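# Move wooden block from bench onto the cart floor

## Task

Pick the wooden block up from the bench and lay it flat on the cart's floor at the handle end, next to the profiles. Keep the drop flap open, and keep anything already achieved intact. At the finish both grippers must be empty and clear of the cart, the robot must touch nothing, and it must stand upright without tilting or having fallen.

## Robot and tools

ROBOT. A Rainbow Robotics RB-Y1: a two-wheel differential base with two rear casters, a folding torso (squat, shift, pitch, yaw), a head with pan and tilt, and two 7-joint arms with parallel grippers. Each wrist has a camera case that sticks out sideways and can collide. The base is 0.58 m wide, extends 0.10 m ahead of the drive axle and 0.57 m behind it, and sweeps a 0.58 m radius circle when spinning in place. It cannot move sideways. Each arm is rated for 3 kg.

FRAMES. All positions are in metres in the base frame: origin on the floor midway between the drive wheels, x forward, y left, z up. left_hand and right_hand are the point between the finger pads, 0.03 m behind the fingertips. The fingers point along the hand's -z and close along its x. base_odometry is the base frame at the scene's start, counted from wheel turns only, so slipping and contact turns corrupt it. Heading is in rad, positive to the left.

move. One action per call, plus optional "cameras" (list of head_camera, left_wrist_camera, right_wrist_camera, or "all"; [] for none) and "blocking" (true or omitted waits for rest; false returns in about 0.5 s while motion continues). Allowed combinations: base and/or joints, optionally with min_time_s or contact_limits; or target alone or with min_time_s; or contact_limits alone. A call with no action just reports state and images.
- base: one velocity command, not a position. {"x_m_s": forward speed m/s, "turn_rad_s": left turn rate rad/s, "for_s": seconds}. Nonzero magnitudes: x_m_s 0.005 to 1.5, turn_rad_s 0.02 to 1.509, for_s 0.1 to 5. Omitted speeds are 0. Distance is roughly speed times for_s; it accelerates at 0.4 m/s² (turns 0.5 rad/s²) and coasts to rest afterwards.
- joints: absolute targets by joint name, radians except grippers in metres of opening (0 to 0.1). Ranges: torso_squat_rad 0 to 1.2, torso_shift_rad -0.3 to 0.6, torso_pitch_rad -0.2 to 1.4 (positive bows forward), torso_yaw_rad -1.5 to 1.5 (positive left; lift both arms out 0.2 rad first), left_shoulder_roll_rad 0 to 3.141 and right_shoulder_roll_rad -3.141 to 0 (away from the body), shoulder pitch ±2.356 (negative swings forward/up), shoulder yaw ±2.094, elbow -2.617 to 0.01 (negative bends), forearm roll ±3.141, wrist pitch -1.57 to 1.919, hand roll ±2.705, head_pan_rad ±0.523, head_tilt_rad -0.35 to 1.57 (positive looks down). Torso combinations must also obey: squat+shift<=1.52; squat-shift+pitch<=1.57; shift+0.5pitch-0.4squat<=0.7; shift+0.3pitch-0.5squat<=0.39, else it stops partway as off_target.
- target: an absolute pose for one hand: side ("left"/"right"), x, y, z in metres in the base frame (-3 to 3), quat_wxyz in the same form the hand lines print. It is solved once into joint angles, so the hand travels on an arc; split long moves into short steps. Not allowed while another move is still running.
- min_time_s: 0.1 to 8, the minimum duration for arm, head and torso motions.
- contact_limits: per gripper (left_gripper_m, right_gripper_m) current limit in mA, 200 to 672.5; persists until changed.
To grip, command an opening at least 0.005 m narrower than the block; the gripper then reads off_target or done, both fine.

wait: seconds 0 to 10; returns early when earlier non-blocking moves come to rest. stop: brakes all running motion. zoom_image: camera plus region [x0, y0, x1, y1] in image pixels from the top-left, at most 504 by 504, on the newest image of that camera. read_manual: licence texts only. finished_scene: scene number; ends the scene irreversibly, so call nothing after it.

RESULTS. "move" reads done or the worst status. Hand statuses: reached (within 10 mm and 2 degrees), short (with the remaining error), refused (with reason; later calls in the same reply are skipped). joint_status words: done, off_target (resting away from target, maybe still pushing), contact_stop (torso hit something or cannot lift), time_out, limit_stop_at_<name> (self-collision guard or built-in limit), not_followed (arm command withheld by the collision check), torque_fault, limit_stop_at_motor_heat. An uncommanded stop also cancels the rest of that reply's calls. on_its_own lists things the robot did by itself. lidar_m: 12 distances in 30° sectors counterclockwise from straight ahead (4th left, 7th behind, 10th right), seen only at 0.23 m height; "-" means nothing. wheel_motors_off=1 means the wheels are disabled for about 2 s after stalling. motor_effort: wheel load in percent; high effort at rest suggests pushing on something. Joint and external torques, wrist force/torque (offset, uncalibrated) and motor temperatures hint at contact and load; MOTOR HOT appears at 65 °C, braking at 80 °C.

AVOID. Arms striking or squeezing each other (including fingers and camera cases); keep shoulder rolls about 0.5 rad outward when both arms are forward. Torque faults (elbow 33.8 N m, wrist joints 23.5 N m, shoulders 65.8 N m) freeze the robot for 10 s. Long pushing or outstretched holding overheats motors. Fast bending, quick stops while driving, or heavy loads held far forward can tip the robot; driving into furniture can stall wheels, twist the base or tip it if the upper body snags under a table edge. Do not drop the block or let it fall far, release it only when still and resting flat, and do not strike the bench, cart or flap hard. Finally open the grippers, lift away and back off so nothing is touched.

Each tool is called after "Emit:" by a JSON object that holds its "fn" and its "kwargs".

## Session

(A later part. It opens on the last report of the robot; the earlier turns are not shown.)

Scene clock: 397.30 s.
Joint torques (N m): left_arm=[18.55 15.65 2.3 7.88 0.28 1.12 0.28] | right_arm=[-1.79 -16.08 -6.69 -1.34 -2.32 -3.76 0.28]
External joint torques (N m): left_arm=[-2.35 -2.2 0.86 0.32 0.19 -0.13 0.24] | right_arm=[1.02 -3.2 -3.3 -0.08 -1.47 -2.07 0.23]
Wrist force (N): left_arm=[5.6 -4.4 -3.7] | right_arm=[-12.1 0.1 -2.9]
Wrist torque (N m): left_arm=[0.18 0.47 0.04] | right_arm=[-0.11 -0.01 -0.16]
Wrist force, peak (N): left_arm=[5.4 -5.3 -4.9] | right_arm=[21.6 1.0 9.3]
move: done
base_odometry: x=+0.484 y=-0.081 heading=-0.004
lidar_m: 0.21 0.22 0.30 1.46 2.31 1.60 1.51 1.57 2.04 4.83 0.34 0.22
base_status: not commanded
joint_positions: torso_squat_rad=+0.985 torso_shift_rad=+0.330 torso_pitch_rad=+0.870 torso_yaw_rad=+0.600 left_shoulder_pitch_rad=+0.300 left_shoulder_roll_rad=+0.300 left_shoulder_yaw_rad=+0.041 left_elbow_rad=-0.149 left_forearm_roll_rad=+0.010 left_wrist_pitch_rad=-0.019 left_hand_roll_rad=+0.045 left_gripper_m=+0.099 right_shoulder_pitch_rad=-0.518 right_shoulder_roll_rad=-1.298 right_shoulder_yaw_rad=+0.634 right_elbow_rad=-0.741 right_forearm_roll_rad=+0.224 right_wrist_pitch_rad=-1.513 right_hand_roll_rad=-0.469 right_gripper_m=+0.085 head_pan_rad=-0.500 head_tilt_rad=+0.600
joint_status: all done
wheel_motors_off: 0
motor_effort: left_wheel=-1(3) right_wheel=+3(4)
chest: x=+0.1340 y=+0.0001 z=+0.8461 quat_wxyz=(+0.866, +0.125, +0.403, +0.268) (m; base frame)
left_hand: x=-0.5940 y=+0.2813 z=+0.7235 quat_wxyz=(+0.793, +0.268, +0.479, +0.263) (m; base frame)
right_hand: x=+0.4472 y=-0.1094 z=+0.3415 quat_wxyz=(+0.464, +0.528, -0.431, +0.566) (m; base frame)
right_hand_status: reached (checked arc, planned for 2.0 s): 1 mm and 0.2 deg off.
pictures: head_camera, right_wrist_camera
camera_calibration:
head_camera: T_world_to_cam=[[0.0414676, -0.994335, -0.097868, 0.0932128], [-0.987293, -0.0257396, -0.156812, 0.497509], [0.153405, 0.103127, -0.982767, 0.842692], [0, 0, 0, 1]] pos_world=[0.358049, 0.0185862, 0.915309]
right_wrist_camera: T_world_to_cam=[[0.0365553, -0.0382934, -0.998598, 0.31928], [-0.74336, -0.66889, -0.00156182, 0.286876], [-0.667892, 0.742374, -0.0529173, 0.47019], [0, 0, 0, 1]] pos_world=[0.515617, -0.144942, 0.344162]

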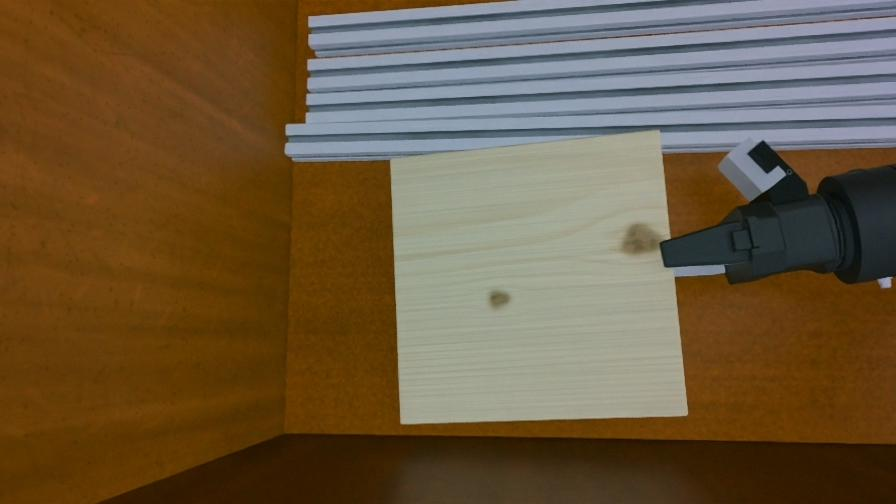

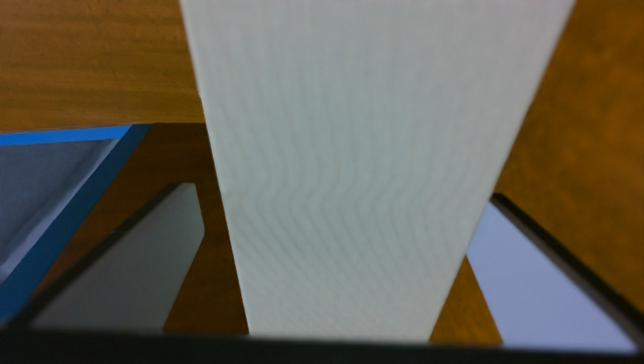

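Emit:
{"fn": "move", "kwargs": {"target": {"side":"right","x":0.432,"y":-0.06,"z":0.342,"quat_wxyz":[0.461,0.5276,-0.4315,0.5651]}, "min_time_s": 2, "cameras": ["head_camera"]}}

Emit:
{"fn": "move", "kwargs": {"joints": {"right_gripper_m":0.1}, "cameras": ["head_camera","right_wrist_camera"]}}

Scene clock: 403.13 s.
Joint torques (N m): left_arm=[18.59 15.68 2.16 7.93 0.21 1.08 0.33] | right_arm=[-3.65 -8.18 -5.61 -7.08 -2.17 -3.87 -0.25]
External joint torques (N m): left_arm=[-2.31 -2.17 0.72 0.37 0.13 -0.17 0.29] | right_arm=[-0.45 3.13 -1.86 -4.33 -1.36 -2.18 -0.3]
Wrist force (N): left_arm=[4.8 -4.5 -4.2] | right_arm=[-11.9 -0.3 3.5]
Wrist torque (N m): left_arm=[0.18 0.37 0.08] | right_arm=[-0.15 0.34 0.01]
Wrist force, peak (N): left_arm=[5.1 -5.4 -4.6] | right_arm=[-13.0 -0.1 4.2]
move: done
base_odometry: x=+0.484 y=-0.081 heading=-0.004
lidar_m: 0.21 0.22 0.30 1.45 2.30 1.59 1.52 1.56 2.05 4.82 0.33 0.23
base_status: not commanded
joint_positions: torso_squat_rad=+0.985 torso_shift_rad=+0.330 torso_pitch_rad=+0.870 torso_yaw_rad=+0.600 left_shoulder_pitch_rad=+0.300 left_shoulder_roll_rad=+0.300 left_shoulder_yaw_rad=+0.041 left_elbow_rad=-0.149 left_forearm_roll_rad=+0.010 left_wrist_pitch_rad=-0.019 left_hand_roll_rad=+0.045 left_gripper_m=+0.099 right_shoulder_pitch_rad=-0.482 right_shoulder_roll_rad=-1.293 right_shoulder_yaw_rad=+0.634 right_elbow_rad=-0.956 right_forearm_roll_rad=+0.220 right_wrist_pitch_rad=-1.314 right_hand_roll_rad=-0.479 right_gripper_m=+0.085 head_pan_rad=-0.500 head_tilt_rad=+0.600
joint_status: all done
wheel_motors_off: 0
motor_effort: left_wheel=-2(3) right_wheel=+3(4)
chest: x=+0.1340 y=+0.0001 z=+0.8461 quat_wxyz=(+0.866, +0.124, +0.403, +0.268) (m; base frame)
left_hand: x=-0.5940 y=+0.2813 z=+0.7235 quat_wxyz=(+0.793, +0.268, +0.479, +0.263) (m; base frame)
right_hand: x=+0.4320 y=-0.0608 z=+0.3417 quat_wxyz=(+0.461, +0.529, -0.432, +0.566) (m; base frame)
right_hand_status: reached (checked arc, planned for 2.0 s): 1 mm and 0.1 deg off.
pictures: head_camera
camera_calibration:
head_camera: T_world_to_cam=[[0.0413694, -0.994338, -0.097882, 0.0932612], [-0.987297, -0.0256411, -0.156801, 0.497499], [0.153403, 0.103125, -0.982768, 0.842693], [0, 0, 0, 1]] pos_world=[0.358049, 0.0185864, 0.915309]

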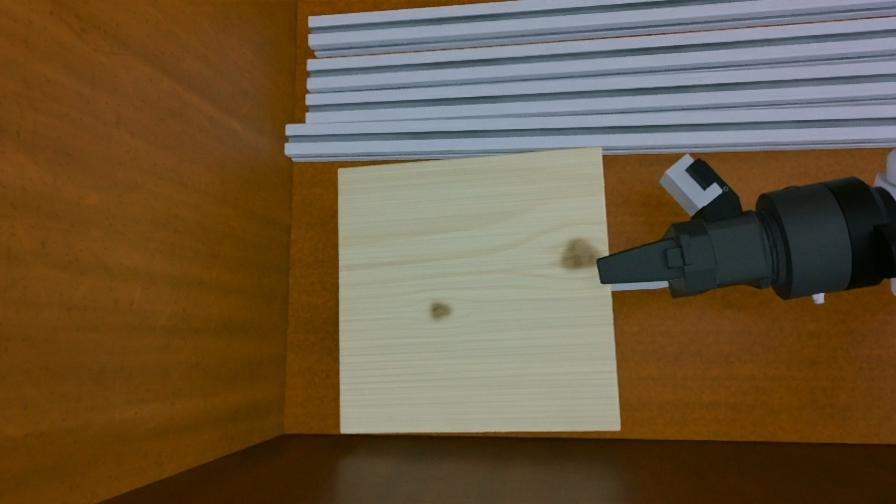

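Scene clock: 403.77 s.
Joint torques (N m): left_arm=[18.5 15.51 2.46 7.89 0.28 1.24 0.32] | right_arm=[-3.33 -8.92 -5 -4.1 -1.2 -0.86 -0.23]
External joint torques (N m): left_arm=[-2.4 -2.33 1.03 0.33 0.2 -0.01 0.27] | right_arm=[-0.12 2.38 -1.25 -1.34 -0.38 0.81 -0.28]
Wrist force (N): left_arm=[5.3 -3.7 -4.1] | right_arm=[5.1 1.9 9.3]
Wrist torque (N m): left_arm=[0.12 0.45 0.05] | right_arm=[-0.10 1.10 -0.17]
Wrist force, peak (N): left_arm=[5.5 -5.1 -4.6] | right_arm=[8.7 2.5 9.7]
move: done
base_odometry: x=+0.484 y=-0.081 heading=-0.004
lidar_m: 0.21 0.22 0.30 1.46 2.31 1.61 1.51 1.56 2.05 4.81 0.33 0.22
base_status: not commanded
joint_positions: torso_squat_rad=+0.985 torso_shift_rad=+0.330 torso_pitch_rad=+0.870 torso_yaw_rad=+0.600 left_shoulder_pitch_rad=+0.300 left_shoulder_roll_rad=+0.300 left_shoulder_yaw_rad=+0.041 left_elbow_rad=-0.149 left_forearm_roll_rad=+0.010 left_wrist_pitch_rad=-0.019 left_hand_roll_rad=+0.045 left_gripper_m=+0.099 right_shoulder_pitch_rad=-0.482 right_shoulder_roll_rad=-1.292 right_shoulder_yaw_rad=+0.634 right_elbow_rad=-0.957 right_forearm_roll_rad=+0.219 right_wrist_pitch_rad=-1.315 right_hand_roll_rad=-0.479 right_gripper_m=+0.099 head_pan_rad=-0.500 head_tilt_rad=+0.600
joint_status: all done
wheel_motors_off: 0
motor_effort: left_wheel=-4(4) right_wheel=+1(4)
chest: x=+0.1339 y=+0.0001 z=+0.8462 quat_wxyz=(+0.866, +0.124, +0.403, +0.268) (m; base frame)
left_hand: x=-0.5941 y=+0.2814 z=+0.7234 quat_wxyz=(+0.793, +0.268, +0.479, +0.263) (m; base frame)
right_hand: x=+0.4319 y=-0.0606 z=+0.3422 quat_wxyz=(+0.461, +0.530, -0.432, +0.566) (m; base frame)
pictures: head_camera, right_wrist_camera
camera_calibration:
head_camera: T_world_to_cam=[[0.0413751, -0.994347, -0.0977841, 0.0930844], [-0.987264, -0.0256401, -0.157009, 0.497591], [0.153614, 0.103035, -0.982744, 0.842721], [0, 0, 0, 1]] pos_world=[0.357949, 0.0184867, 0.915408]
right_wrist_camera: T_world_to_cam=[[0.0373519, -0.0315615, -0.998804, 0.322459], [-0.741161, -0.671295, -0.00650445, 0.308734], [-0.670287, 0.740518, -0.0484663, 0.423146], [0, 0, 0, 1]] pos_world=[0.500406, -0.095918, 0.34459]

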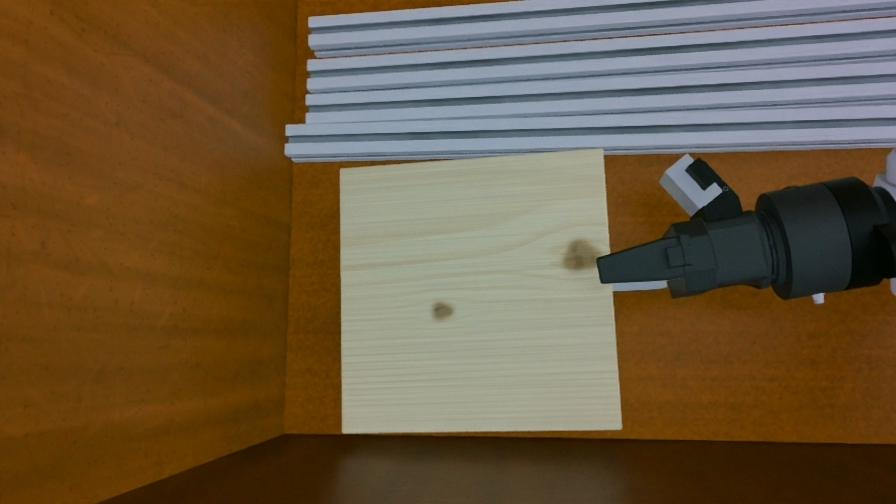

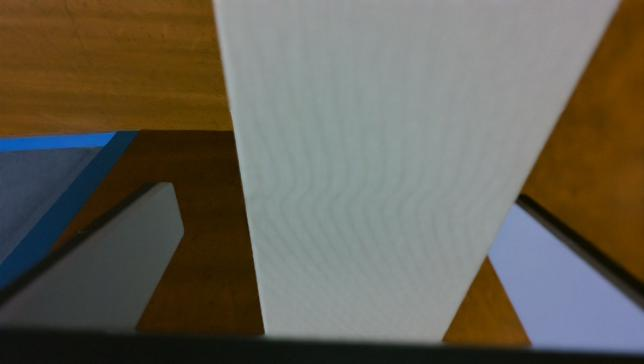

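Emit:
{"fn": "move", "kwargs": {"target": {"side":"right","x":0.446,"y":-0.13,"z":0.345,"quat_wxyz":[0.461,0.5276,-0.4315,0.5651]}, "min_time_s": 0.2, "cameras": ["head_camera","right_wrist_camera"]}}

Scene clock: 405.70 s.
Joint torques (N m): left_arm=[18.61 15.76 2.16 8.04 0.33 1.15 0.26] | right_arm=[-0.96 -13.53 -3.95 -0.42 -0.81 -1.57 0.15]
External joint torques (N m): left_arm=[-2.29 -2.09 0.72 0.48 0.25 -0.1 0.22] | right_arm=[1.24 -0.12 -0.63 0.42 0.03 0.13 0.1]
Wrist force (N): left_arm=[5.2 -4.6 -4.7] | right_arm=[-3.2 -0.4 0.9]
Wrist torque (N m): left_arm=[0.20 0.44 0.06] | right_arm=[-0.02 0.08 -0.15]
Wrist force, peak (N): left_arm=[5.3 -5.3 -4.0] | right_arm=[18.8 0.0 -1.0]
move: done
base_odometry: x=+0.484 y=-0.081 heading=-0.004
lidar_m: 0.21 0.20 0.30 1.46 2.30 1.60 1.51 1.56 2.06 4.81 0.34 0.22
base_status: not commanded
joint_positions: torso_squat_rad=+0.985 torso_shift_rad=+0.330 torso_pitch_rad=+0.870 torso_yaw_rad=+0.600 left_shoulder_pitch_rad=+0.300 left_shoulder_roll_rad=+0.300 left_shoulder_yaw_rad=+0.041 left_elbow_rad=-0.149 left_forearm_roll_rad=+0.010 left_wrist_pitch_rad=-0.019 left_hand_roll_rad=+0.045 left_gripper_m=+0.099 right_shoulder_pitch_rad=-0.478 right_shoulder_roll_rad=-1.326 right_shoulder_yaw_rad=+0.624 right_elbow_rad=-0.729 right_forearm_roll_rad=+0.200 right_wrist_pitch_rad=-1.550 right_hand_roll_rad=-0.450 right_gripper_m=+0.099 head_pan_rad=-0.500 head_tilt_rad=+0.600
joint_status: all done
wheel_motors_off: 0
motor_effort: left_wheel=-2(5) right_wheel=+1(6)
chest: x=+0.1339 y=+0.0001 z=+0.8461 quat_wxyz=(+0.866, +0.125, +0.403, +0.268) (m; base frame)
left_hand: x=-0.5940 y=+0.2813 z=+0.7235 quat_wxyz=(+0.793, +0.268, +0.479, +0.263) (m; base frame)
right_hand: x=+0.4455 y=-0.1294 z=+0.3456 quat_wxyz=(+0.465, +0.525, -0.431, +0.567) (m; base frame)
right_hand_status: reached (checked arc, planned for 0.6 s): 1 mm and 0.6 deg off.
pictures: head_camera, right_wrist_camera
camera_calibration:
head_camera: T_world_to_cam=[[0.0413934, -0.994327, -0.0979854, 0.0932514], [-0.987279, -0.0256369, -0.156916, 0.497496], [0.153513, 0.103234, -0.982739, 0.842651], [0, 0, 0, 1]] pos_world=[0.357949, 0.0184862, 0.915308]
right_wrist_camera: T_world_to_cam=[[0.0384992, -0.0437808, -0.998299, 0.320942], [-0.74538, -0.66664, 0.000490352, 0.272722], [-0.665527, 0.744093, -0.0582984, 0.485047], [0, 0, 0, 1]] pos_world=[0.513737, -0.165062, 0.34854]

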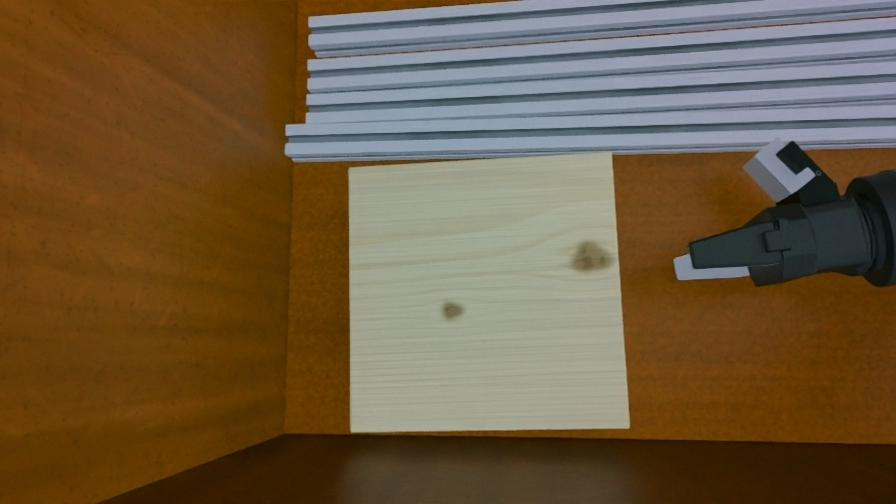

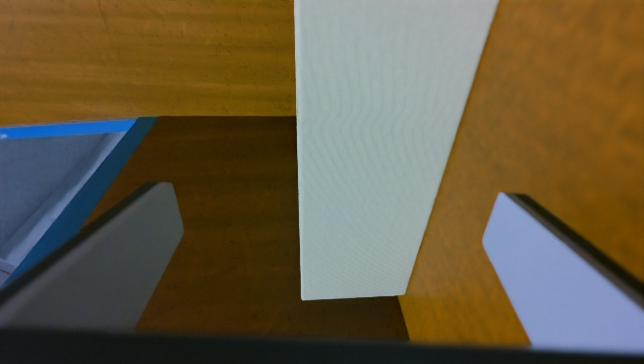

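Emit:
{"fn": "move", "kwargs": {"joints": {"torso_squat_rad":0.707,"torso_shift_rad":0.236}, "min_time_s": 2}}

Emit:
{"fn": "move", "kwargs": {"joints": {"torso_squat_rad":0.3,"torso_shift_rad":0.187}, "min_time_s": 2}}

Emit:
{"fn": "move", "kwargs": {"target": {"side":"right","x":0.43,"y":-0.08,"z":0.78,"quat_wxyz":[0.58,0.4055,-0.4055,0.58]}, "min_time_s": 1.5, "cameras": ["head_camera"]}}

Emit:
{"fn": "move", "kwargs": {"base": {"x_m_s":-0.2,"for_s":2.5}, "cameras": ["head_camera"]}}

Scene clock: 410.30 s.
Joint torques (N m): left_arm=[18.53 15.64 2.01 7.87 0.36 1.05 0.32] | right_arm=[-0.97 -13.32 -4.55 -0.56 -0.93 -1.68 0.26]
External joint torques (N m): left_arm=[-2.37 -2.21 0.57 0.31 0.28 -0.2 0.27] | right_arm=[1.23 0.09 -1.23 0.28 -0.1 0.03 0.21]
Wrist force (N): left_arm=[5.1 -4.2 -4.1] | right_arm=[-3.8 0.1 1.1]
Wrist torque (N m): left_arm=[0.18 0.40 0.08] | right_arm=[-0.07 -0.01 -0.14]
Wrist force, peak (N): left_arm=[5.5 -4.8 -4.9] | right_arm=[-4.4 0.0 1.2]
move: done
base_odometry: x=+0.484 y=-0.081 heading=-0.004
lidar_m: 0.21 0.22 0.29 1.46 2.31 1.61 1.51 1.57 2.05 4.80 0.32 0.23
base_status: not commanded
joint_positions: torso_squat_rad=+0.707 torso_shift_rad=+0.236 torso_pitch_rad=+0.870 torso_yaw_rad=+0.600 left_shoulder_pitch_rad=+0.300 left_shoulder_roll_rad=+0.300 left_shoulder_yaw_rad=+0.041 left_elbow_rad=-0.149 left_forearm_roll_rad=+0.010 left_wrist_pitch_rad=-0.019 left_hand_roll_rad=+0.045 left_gripper_m=+0.099 right_shoulder_pitch_rad=-0.478 right_shoulder_roll_rad=-1.326 right_shoulder_yaw_rad=+0.624 right_elbow_rad=-0.729 right_forearm_roll_rad=+0.200 right_wrist_pitch_rad=-1.550 right_hand_roll_rad=-0.450 right_gripper_m=+0.099 head_pan_rad=-0.500 head_tilt_rad=+0.600
joint_status: all done
wheel_motors_off: 0
motor_effort: left_wheel=-2(3) right_wheel=+2(4)
chest: x=+0.1330 y=+0.0001 z=+0.9974 quat_wxyz=(+0.866, +0.125, +0.403, +0.268) (m; base frame)
left_hand: x=-0.5950 y=+0.2813 z=+0.8749 quat_wxyz=(+0.793, +0.268, +0.479, +0.263) (m; base frame)
right_hand: x=+0.4445 y=-0.1294 z=+0.4969 quat_wxyz=(+0.465, +0.525, -0.431, +0.567) (m; base frame)
pictures: none

Scene clock: 412.60 s.
Joint torques (N m): left_arm=[18.35 15.57 2.38 7.7 0.48 1.06 0.3] | right_arm=[-1.06 -13.54 -4.38 -0.41 -0.83 -1.76 0.15]
External joint torques (N m): left_arm=[-2.55 -2.29 0.94 0.13 0.4 -0.19 0.26] | right_arm=[1.13 -0.13 -1.05 0.43 0 -0.05 0.1]
Wrist force (N): left_arm=[5.3 -4.6 -4.1] | right_arm=[-3.9 0.4 0.8]
Wrist torque (N m): left_arm=[0.22 0.45 0.06] | right_arm=[-0.10 0.00 -0.15]
Wrist force, peak (N): left_arm=[5.7 -4.7 -4.2] | right_arm=[-4.3 0.4 1.2]
move: done
base_odometry: x=+0.484 y=-0.081 heading=-0.004
lidar_m: 0.21 0.21 0.30 1.46 2.30 1.61 1.52 1.57 2.05 4.81 0.34 0.23
base_status: not commanded
joint_positions: torso_squat_rad=+0.300 torso_shift_rad=+0.187 torso_pitch_rad=+0.870 torso_yaw_rad=+0.600 left_shoulder_pitch_rad=+0.300 left_shoulder_roll_rad=+0.300 left_shoulder_yaw_rad=+0.041 left_elbow_rad=-0.149 left_forearm_roll_rad=+0.010 left_wrist_pitch_rad=-0.019 left_hand_roll_rad=+0.045 left_gripper_m=+0.099 right_shoulder_pitch_rad=-0.478 right_shoulder_roll_rad=-1.326 right_shoulder_yaw_rad=+0.624 right_elbow_rad=-0.729 right_forearm_roll_rad=+0.200 right_wrist_pitch_rad=-1.550 right_hand_roll_rad=-0.450 right_gripper_m=+0.099 head_pan_rad=-0.500 head_tilt_rad=+0.600
joint_status: all done
wheel_motors_off: 0
motor_effort: left_wheel=-1(3) right_wheel=+4(4)
chest: x=+0.1329 y=+0.0001 z=+1.1371 quat_wxyz=(+0.866, +0.125, +0.403, +0.268) (m; base frame)
left_hand: x=-0.5951 y=+0.2813 z=+1.0145 quat_wxyz=(+0.793, +0.268, +0.479, +0.263) (m; base frame)
right_hand: x=+0.4444 y=-0.1293 z=+0.6365 quat_wxyz=(+0.465, +0.525, -0.431, +0.567) (m; base frame)
pictures: none

Scene clock: 414.47 s.
Joint torques (N m): left_arm=[18.21 15.63 2.4 7.91 0.31 1.17 0.33] | right_arm=[-4.67 -11.69 -1.72 -3.81 0.86 -1.94 -0.15]
External joint torques (N m): left_arm=[-2.69 -2.22 0.97 0.35 0.23 -0.08 0.29] | right_arm=[0.53 0.18 0.27 -0.46 0.22 -0.28 -0.19]
Wrist force (N): left_arm=[4.6 -4.3 -3.7] | right_arm=[-3.5 0.3 -0.5]
Wrist torque (N m): left_arm=[0.14 0.36 0.06] | right_arm=[-0.07 0.03 -0.14]
Wrist force, peak (N): left_arm=[5.5 -4.5 -4.4] | right_arm=[-4.6 1.4 0.6]
move: done
base_odometry: x=+0.484 y=-0.081 heading=-0.004
lidar_m: 0.20 0.20 0.30 1.46 2.31 1.61 1.50 1.56 2.05 4.81 0.34 0.23
base_status: not commanded
joint_positions: torso_squat_rad=+0.300 torso_shift_rad=+0.187 torso_pitch_rad=+0.870 torso_yaw_rad=+0.600 left_shoulder_pitch_rad=+0.300 left_shoulder_roll_rad=+0.300 left_shoulder_yaw_rad=+0.041 left_elbow_rad=-0.149 left_forearm_roll_rad=+0.010 left_wrist_pitch_rad=-0.019 left_hand_roll_rad=+0.045 left_gripper_m=+0.099 right_shoulder_pitch_rad=-0.077 right_shoulder_roll_rad=-2.324 right_shoulder_yaw_rad=+0.924 right_elbow_rad=-2.164 right_forearm_roll_rad=-1.094 right_wrist_pitch_rad=-0.947 right_hand_roll_rad=+0.403 right_gripper_m=+0.099 head_pan_rad=-0.500 head_tilt_rad=+0.600
joint_status: all done
wheel_motors_off: 0
motor_effort: left_wheel=-2(3) right_wheel=+2(4)
chest: x=+0.1329 y=+0.0001 z=+1.1371 quat_wxyz=(+0.866, +0.125, +0.403, +0.268) (m; base frame)
left_hand: x=-0.5951 y=+0.2813 z=+1.0145 quat_wxyz=(+0.793, +0.268, +0.479, +0.263) (m; base frame)
right_hand: x=+0.4299 y=-0.0802 z=+0.7799 quat_wxyz=(+0.579, +0.407, -0.404, +0.580) (m; base frame)
right_hand_status: reached (checked arc, planned for 1.5 s): 0 mm and 0.3 deg off.
pictures: head_camera
camera_calibration:
head_camera: T_world_to_cam=[[0.0413844, -0.994326, -0.097991, 0.121916], [-0.987295, -0.0256374, -0.156817, 0.54206], [0.153415, 0.103236, -0.982754, 1.12882], [0, 0, 0, 1]] pos_world=[0.356949, 0.0185862, 1.20631]

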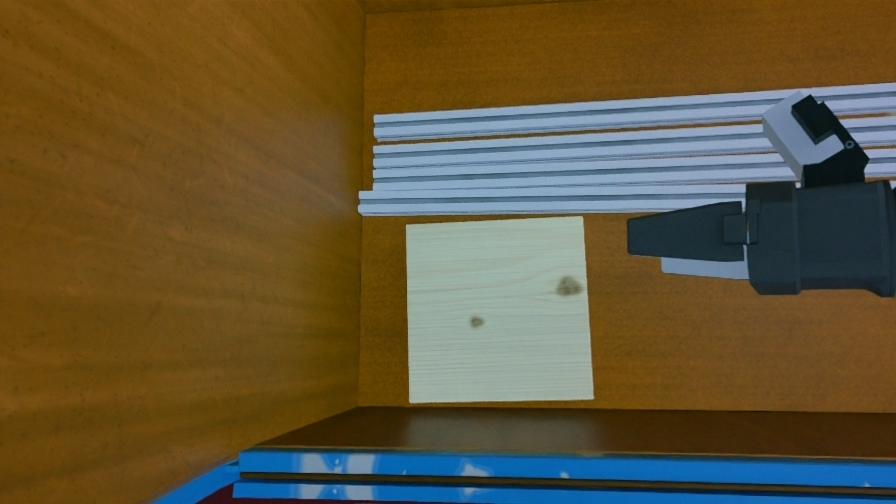

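Scene clock: 417.93 s.
Joint torques (N m): left_arm=[18.51 15.37 2.14 7.79 0.32 1 0.21] | right_arm=[-4.99 -11.27 -1.6 -3.53 0.68 -1.87 -0.18]
External joint torques (N m): left_arm=[-2.38 -2.48 0.7 0.22 0.23 -0.26 0.17] | right_arm=[0.21 0.6 0.4 -0.18 0.04 -0.21 -0.23]
Motor temperatures (°C): left_arm=[32 29 32 36 34 33 38] | right_arm=[34 31 32 32 36 39 34]
Wrist force (N): left_arm=[4.6 -3.3 -4.3] | right_arm=[-3.4 0.5 -0.9]
Wrist torque (N m): left_arm=[0.05 0.34 0.05] | right_arm=[-0.10 0.04 -0.12]
Wrist force, peak (N): left_arm=[5.4 -4.7 -4.7] | right_arm=[-4.0 0.4 -0.8]
move: done
base_odometry: x=-0.016 y=-0.079 heading=-0.005
lidar_m: 0.71 0.74 1.64 4.92 1.55 1.07 1.01 1.05 1.37 3.24 1.09 0.76
base_status: done (sent for 2.5 of 2.5 s)
joint_positions: torso_squat_rad=+0.300 torso_shift_rad=+0.187 torso_pitch_rad=+0.870 torso_yaw_rad=+0.600 left_shoulder_pitch_rad=+0.300 left_shoulder_roll_rad=+0.300 left_shoulder_yaw_rad=+0.041 left_elbow_rad=-0.149 left_forearm_roll_rad=+0.010 left_wrist_pitch_rad=-0.019 left_hand_roll_rad=+0.045 left_gripper_m=+0.099 right_shoulder_pitch_rad=-0.077 right_shoulder_roll_rad=-2.324 right_shoulder_yaw_rad=+0.924 right_elbow_rad=-2.164 right_forearm_roll_rad=-1.094 right_wrist_pitch_rad=-0.947 right_hand_roll_rad=+0.403 right_gripper_m=+0.099 head_pan_rad=-0.500 head_tilt_rad=+0.600
joint_status: not commanded
wheel_motors_off: 0
motor_effort: left_wheel=-5(23) right_wheel=+5(29)
chest: x=+0.1329 y=+0.0001 z=+1.1371 quat_wxyz=(+0.866, +0.125, +0.403, +0.268) (m; base frame)
left_hand: x=-0.5951 y=+0.2813 z=+1.0144 quat_wxyz=(+0.793, +0.268, +0.479, +0.263) (m; base frame)
right_hand: x=+0.4299 y=-0.0802 z=+0.7800 quat_wxyz=(+0.579, +0.407, -0.404, +0.580) (m; base frame)
pictures: head_camera
camera_calibration:
head_camera: T_world_to_cam=[[0.0413934, -0.994327, -0.0979854, 0.121906], [-0.987279, -0.0256369, -0.156916, 0.542173], [0.153513, 0.103234, -0.982739, 1.12877], [0, 0, 0, 1]] pos_world=[0.356949, 0.0185862, 1.20631]

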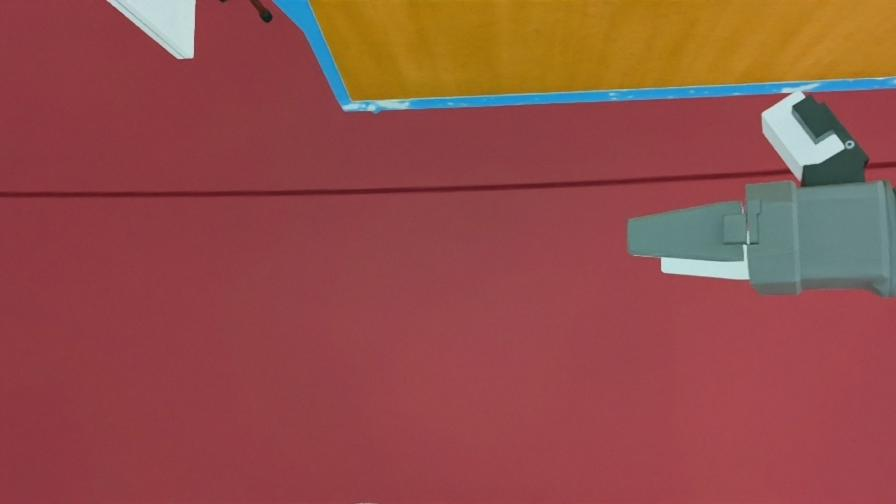

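Emit:
{"fn": "finished_scene", "kwargs": {"scene": 1}}

The scene is finished: the task was done.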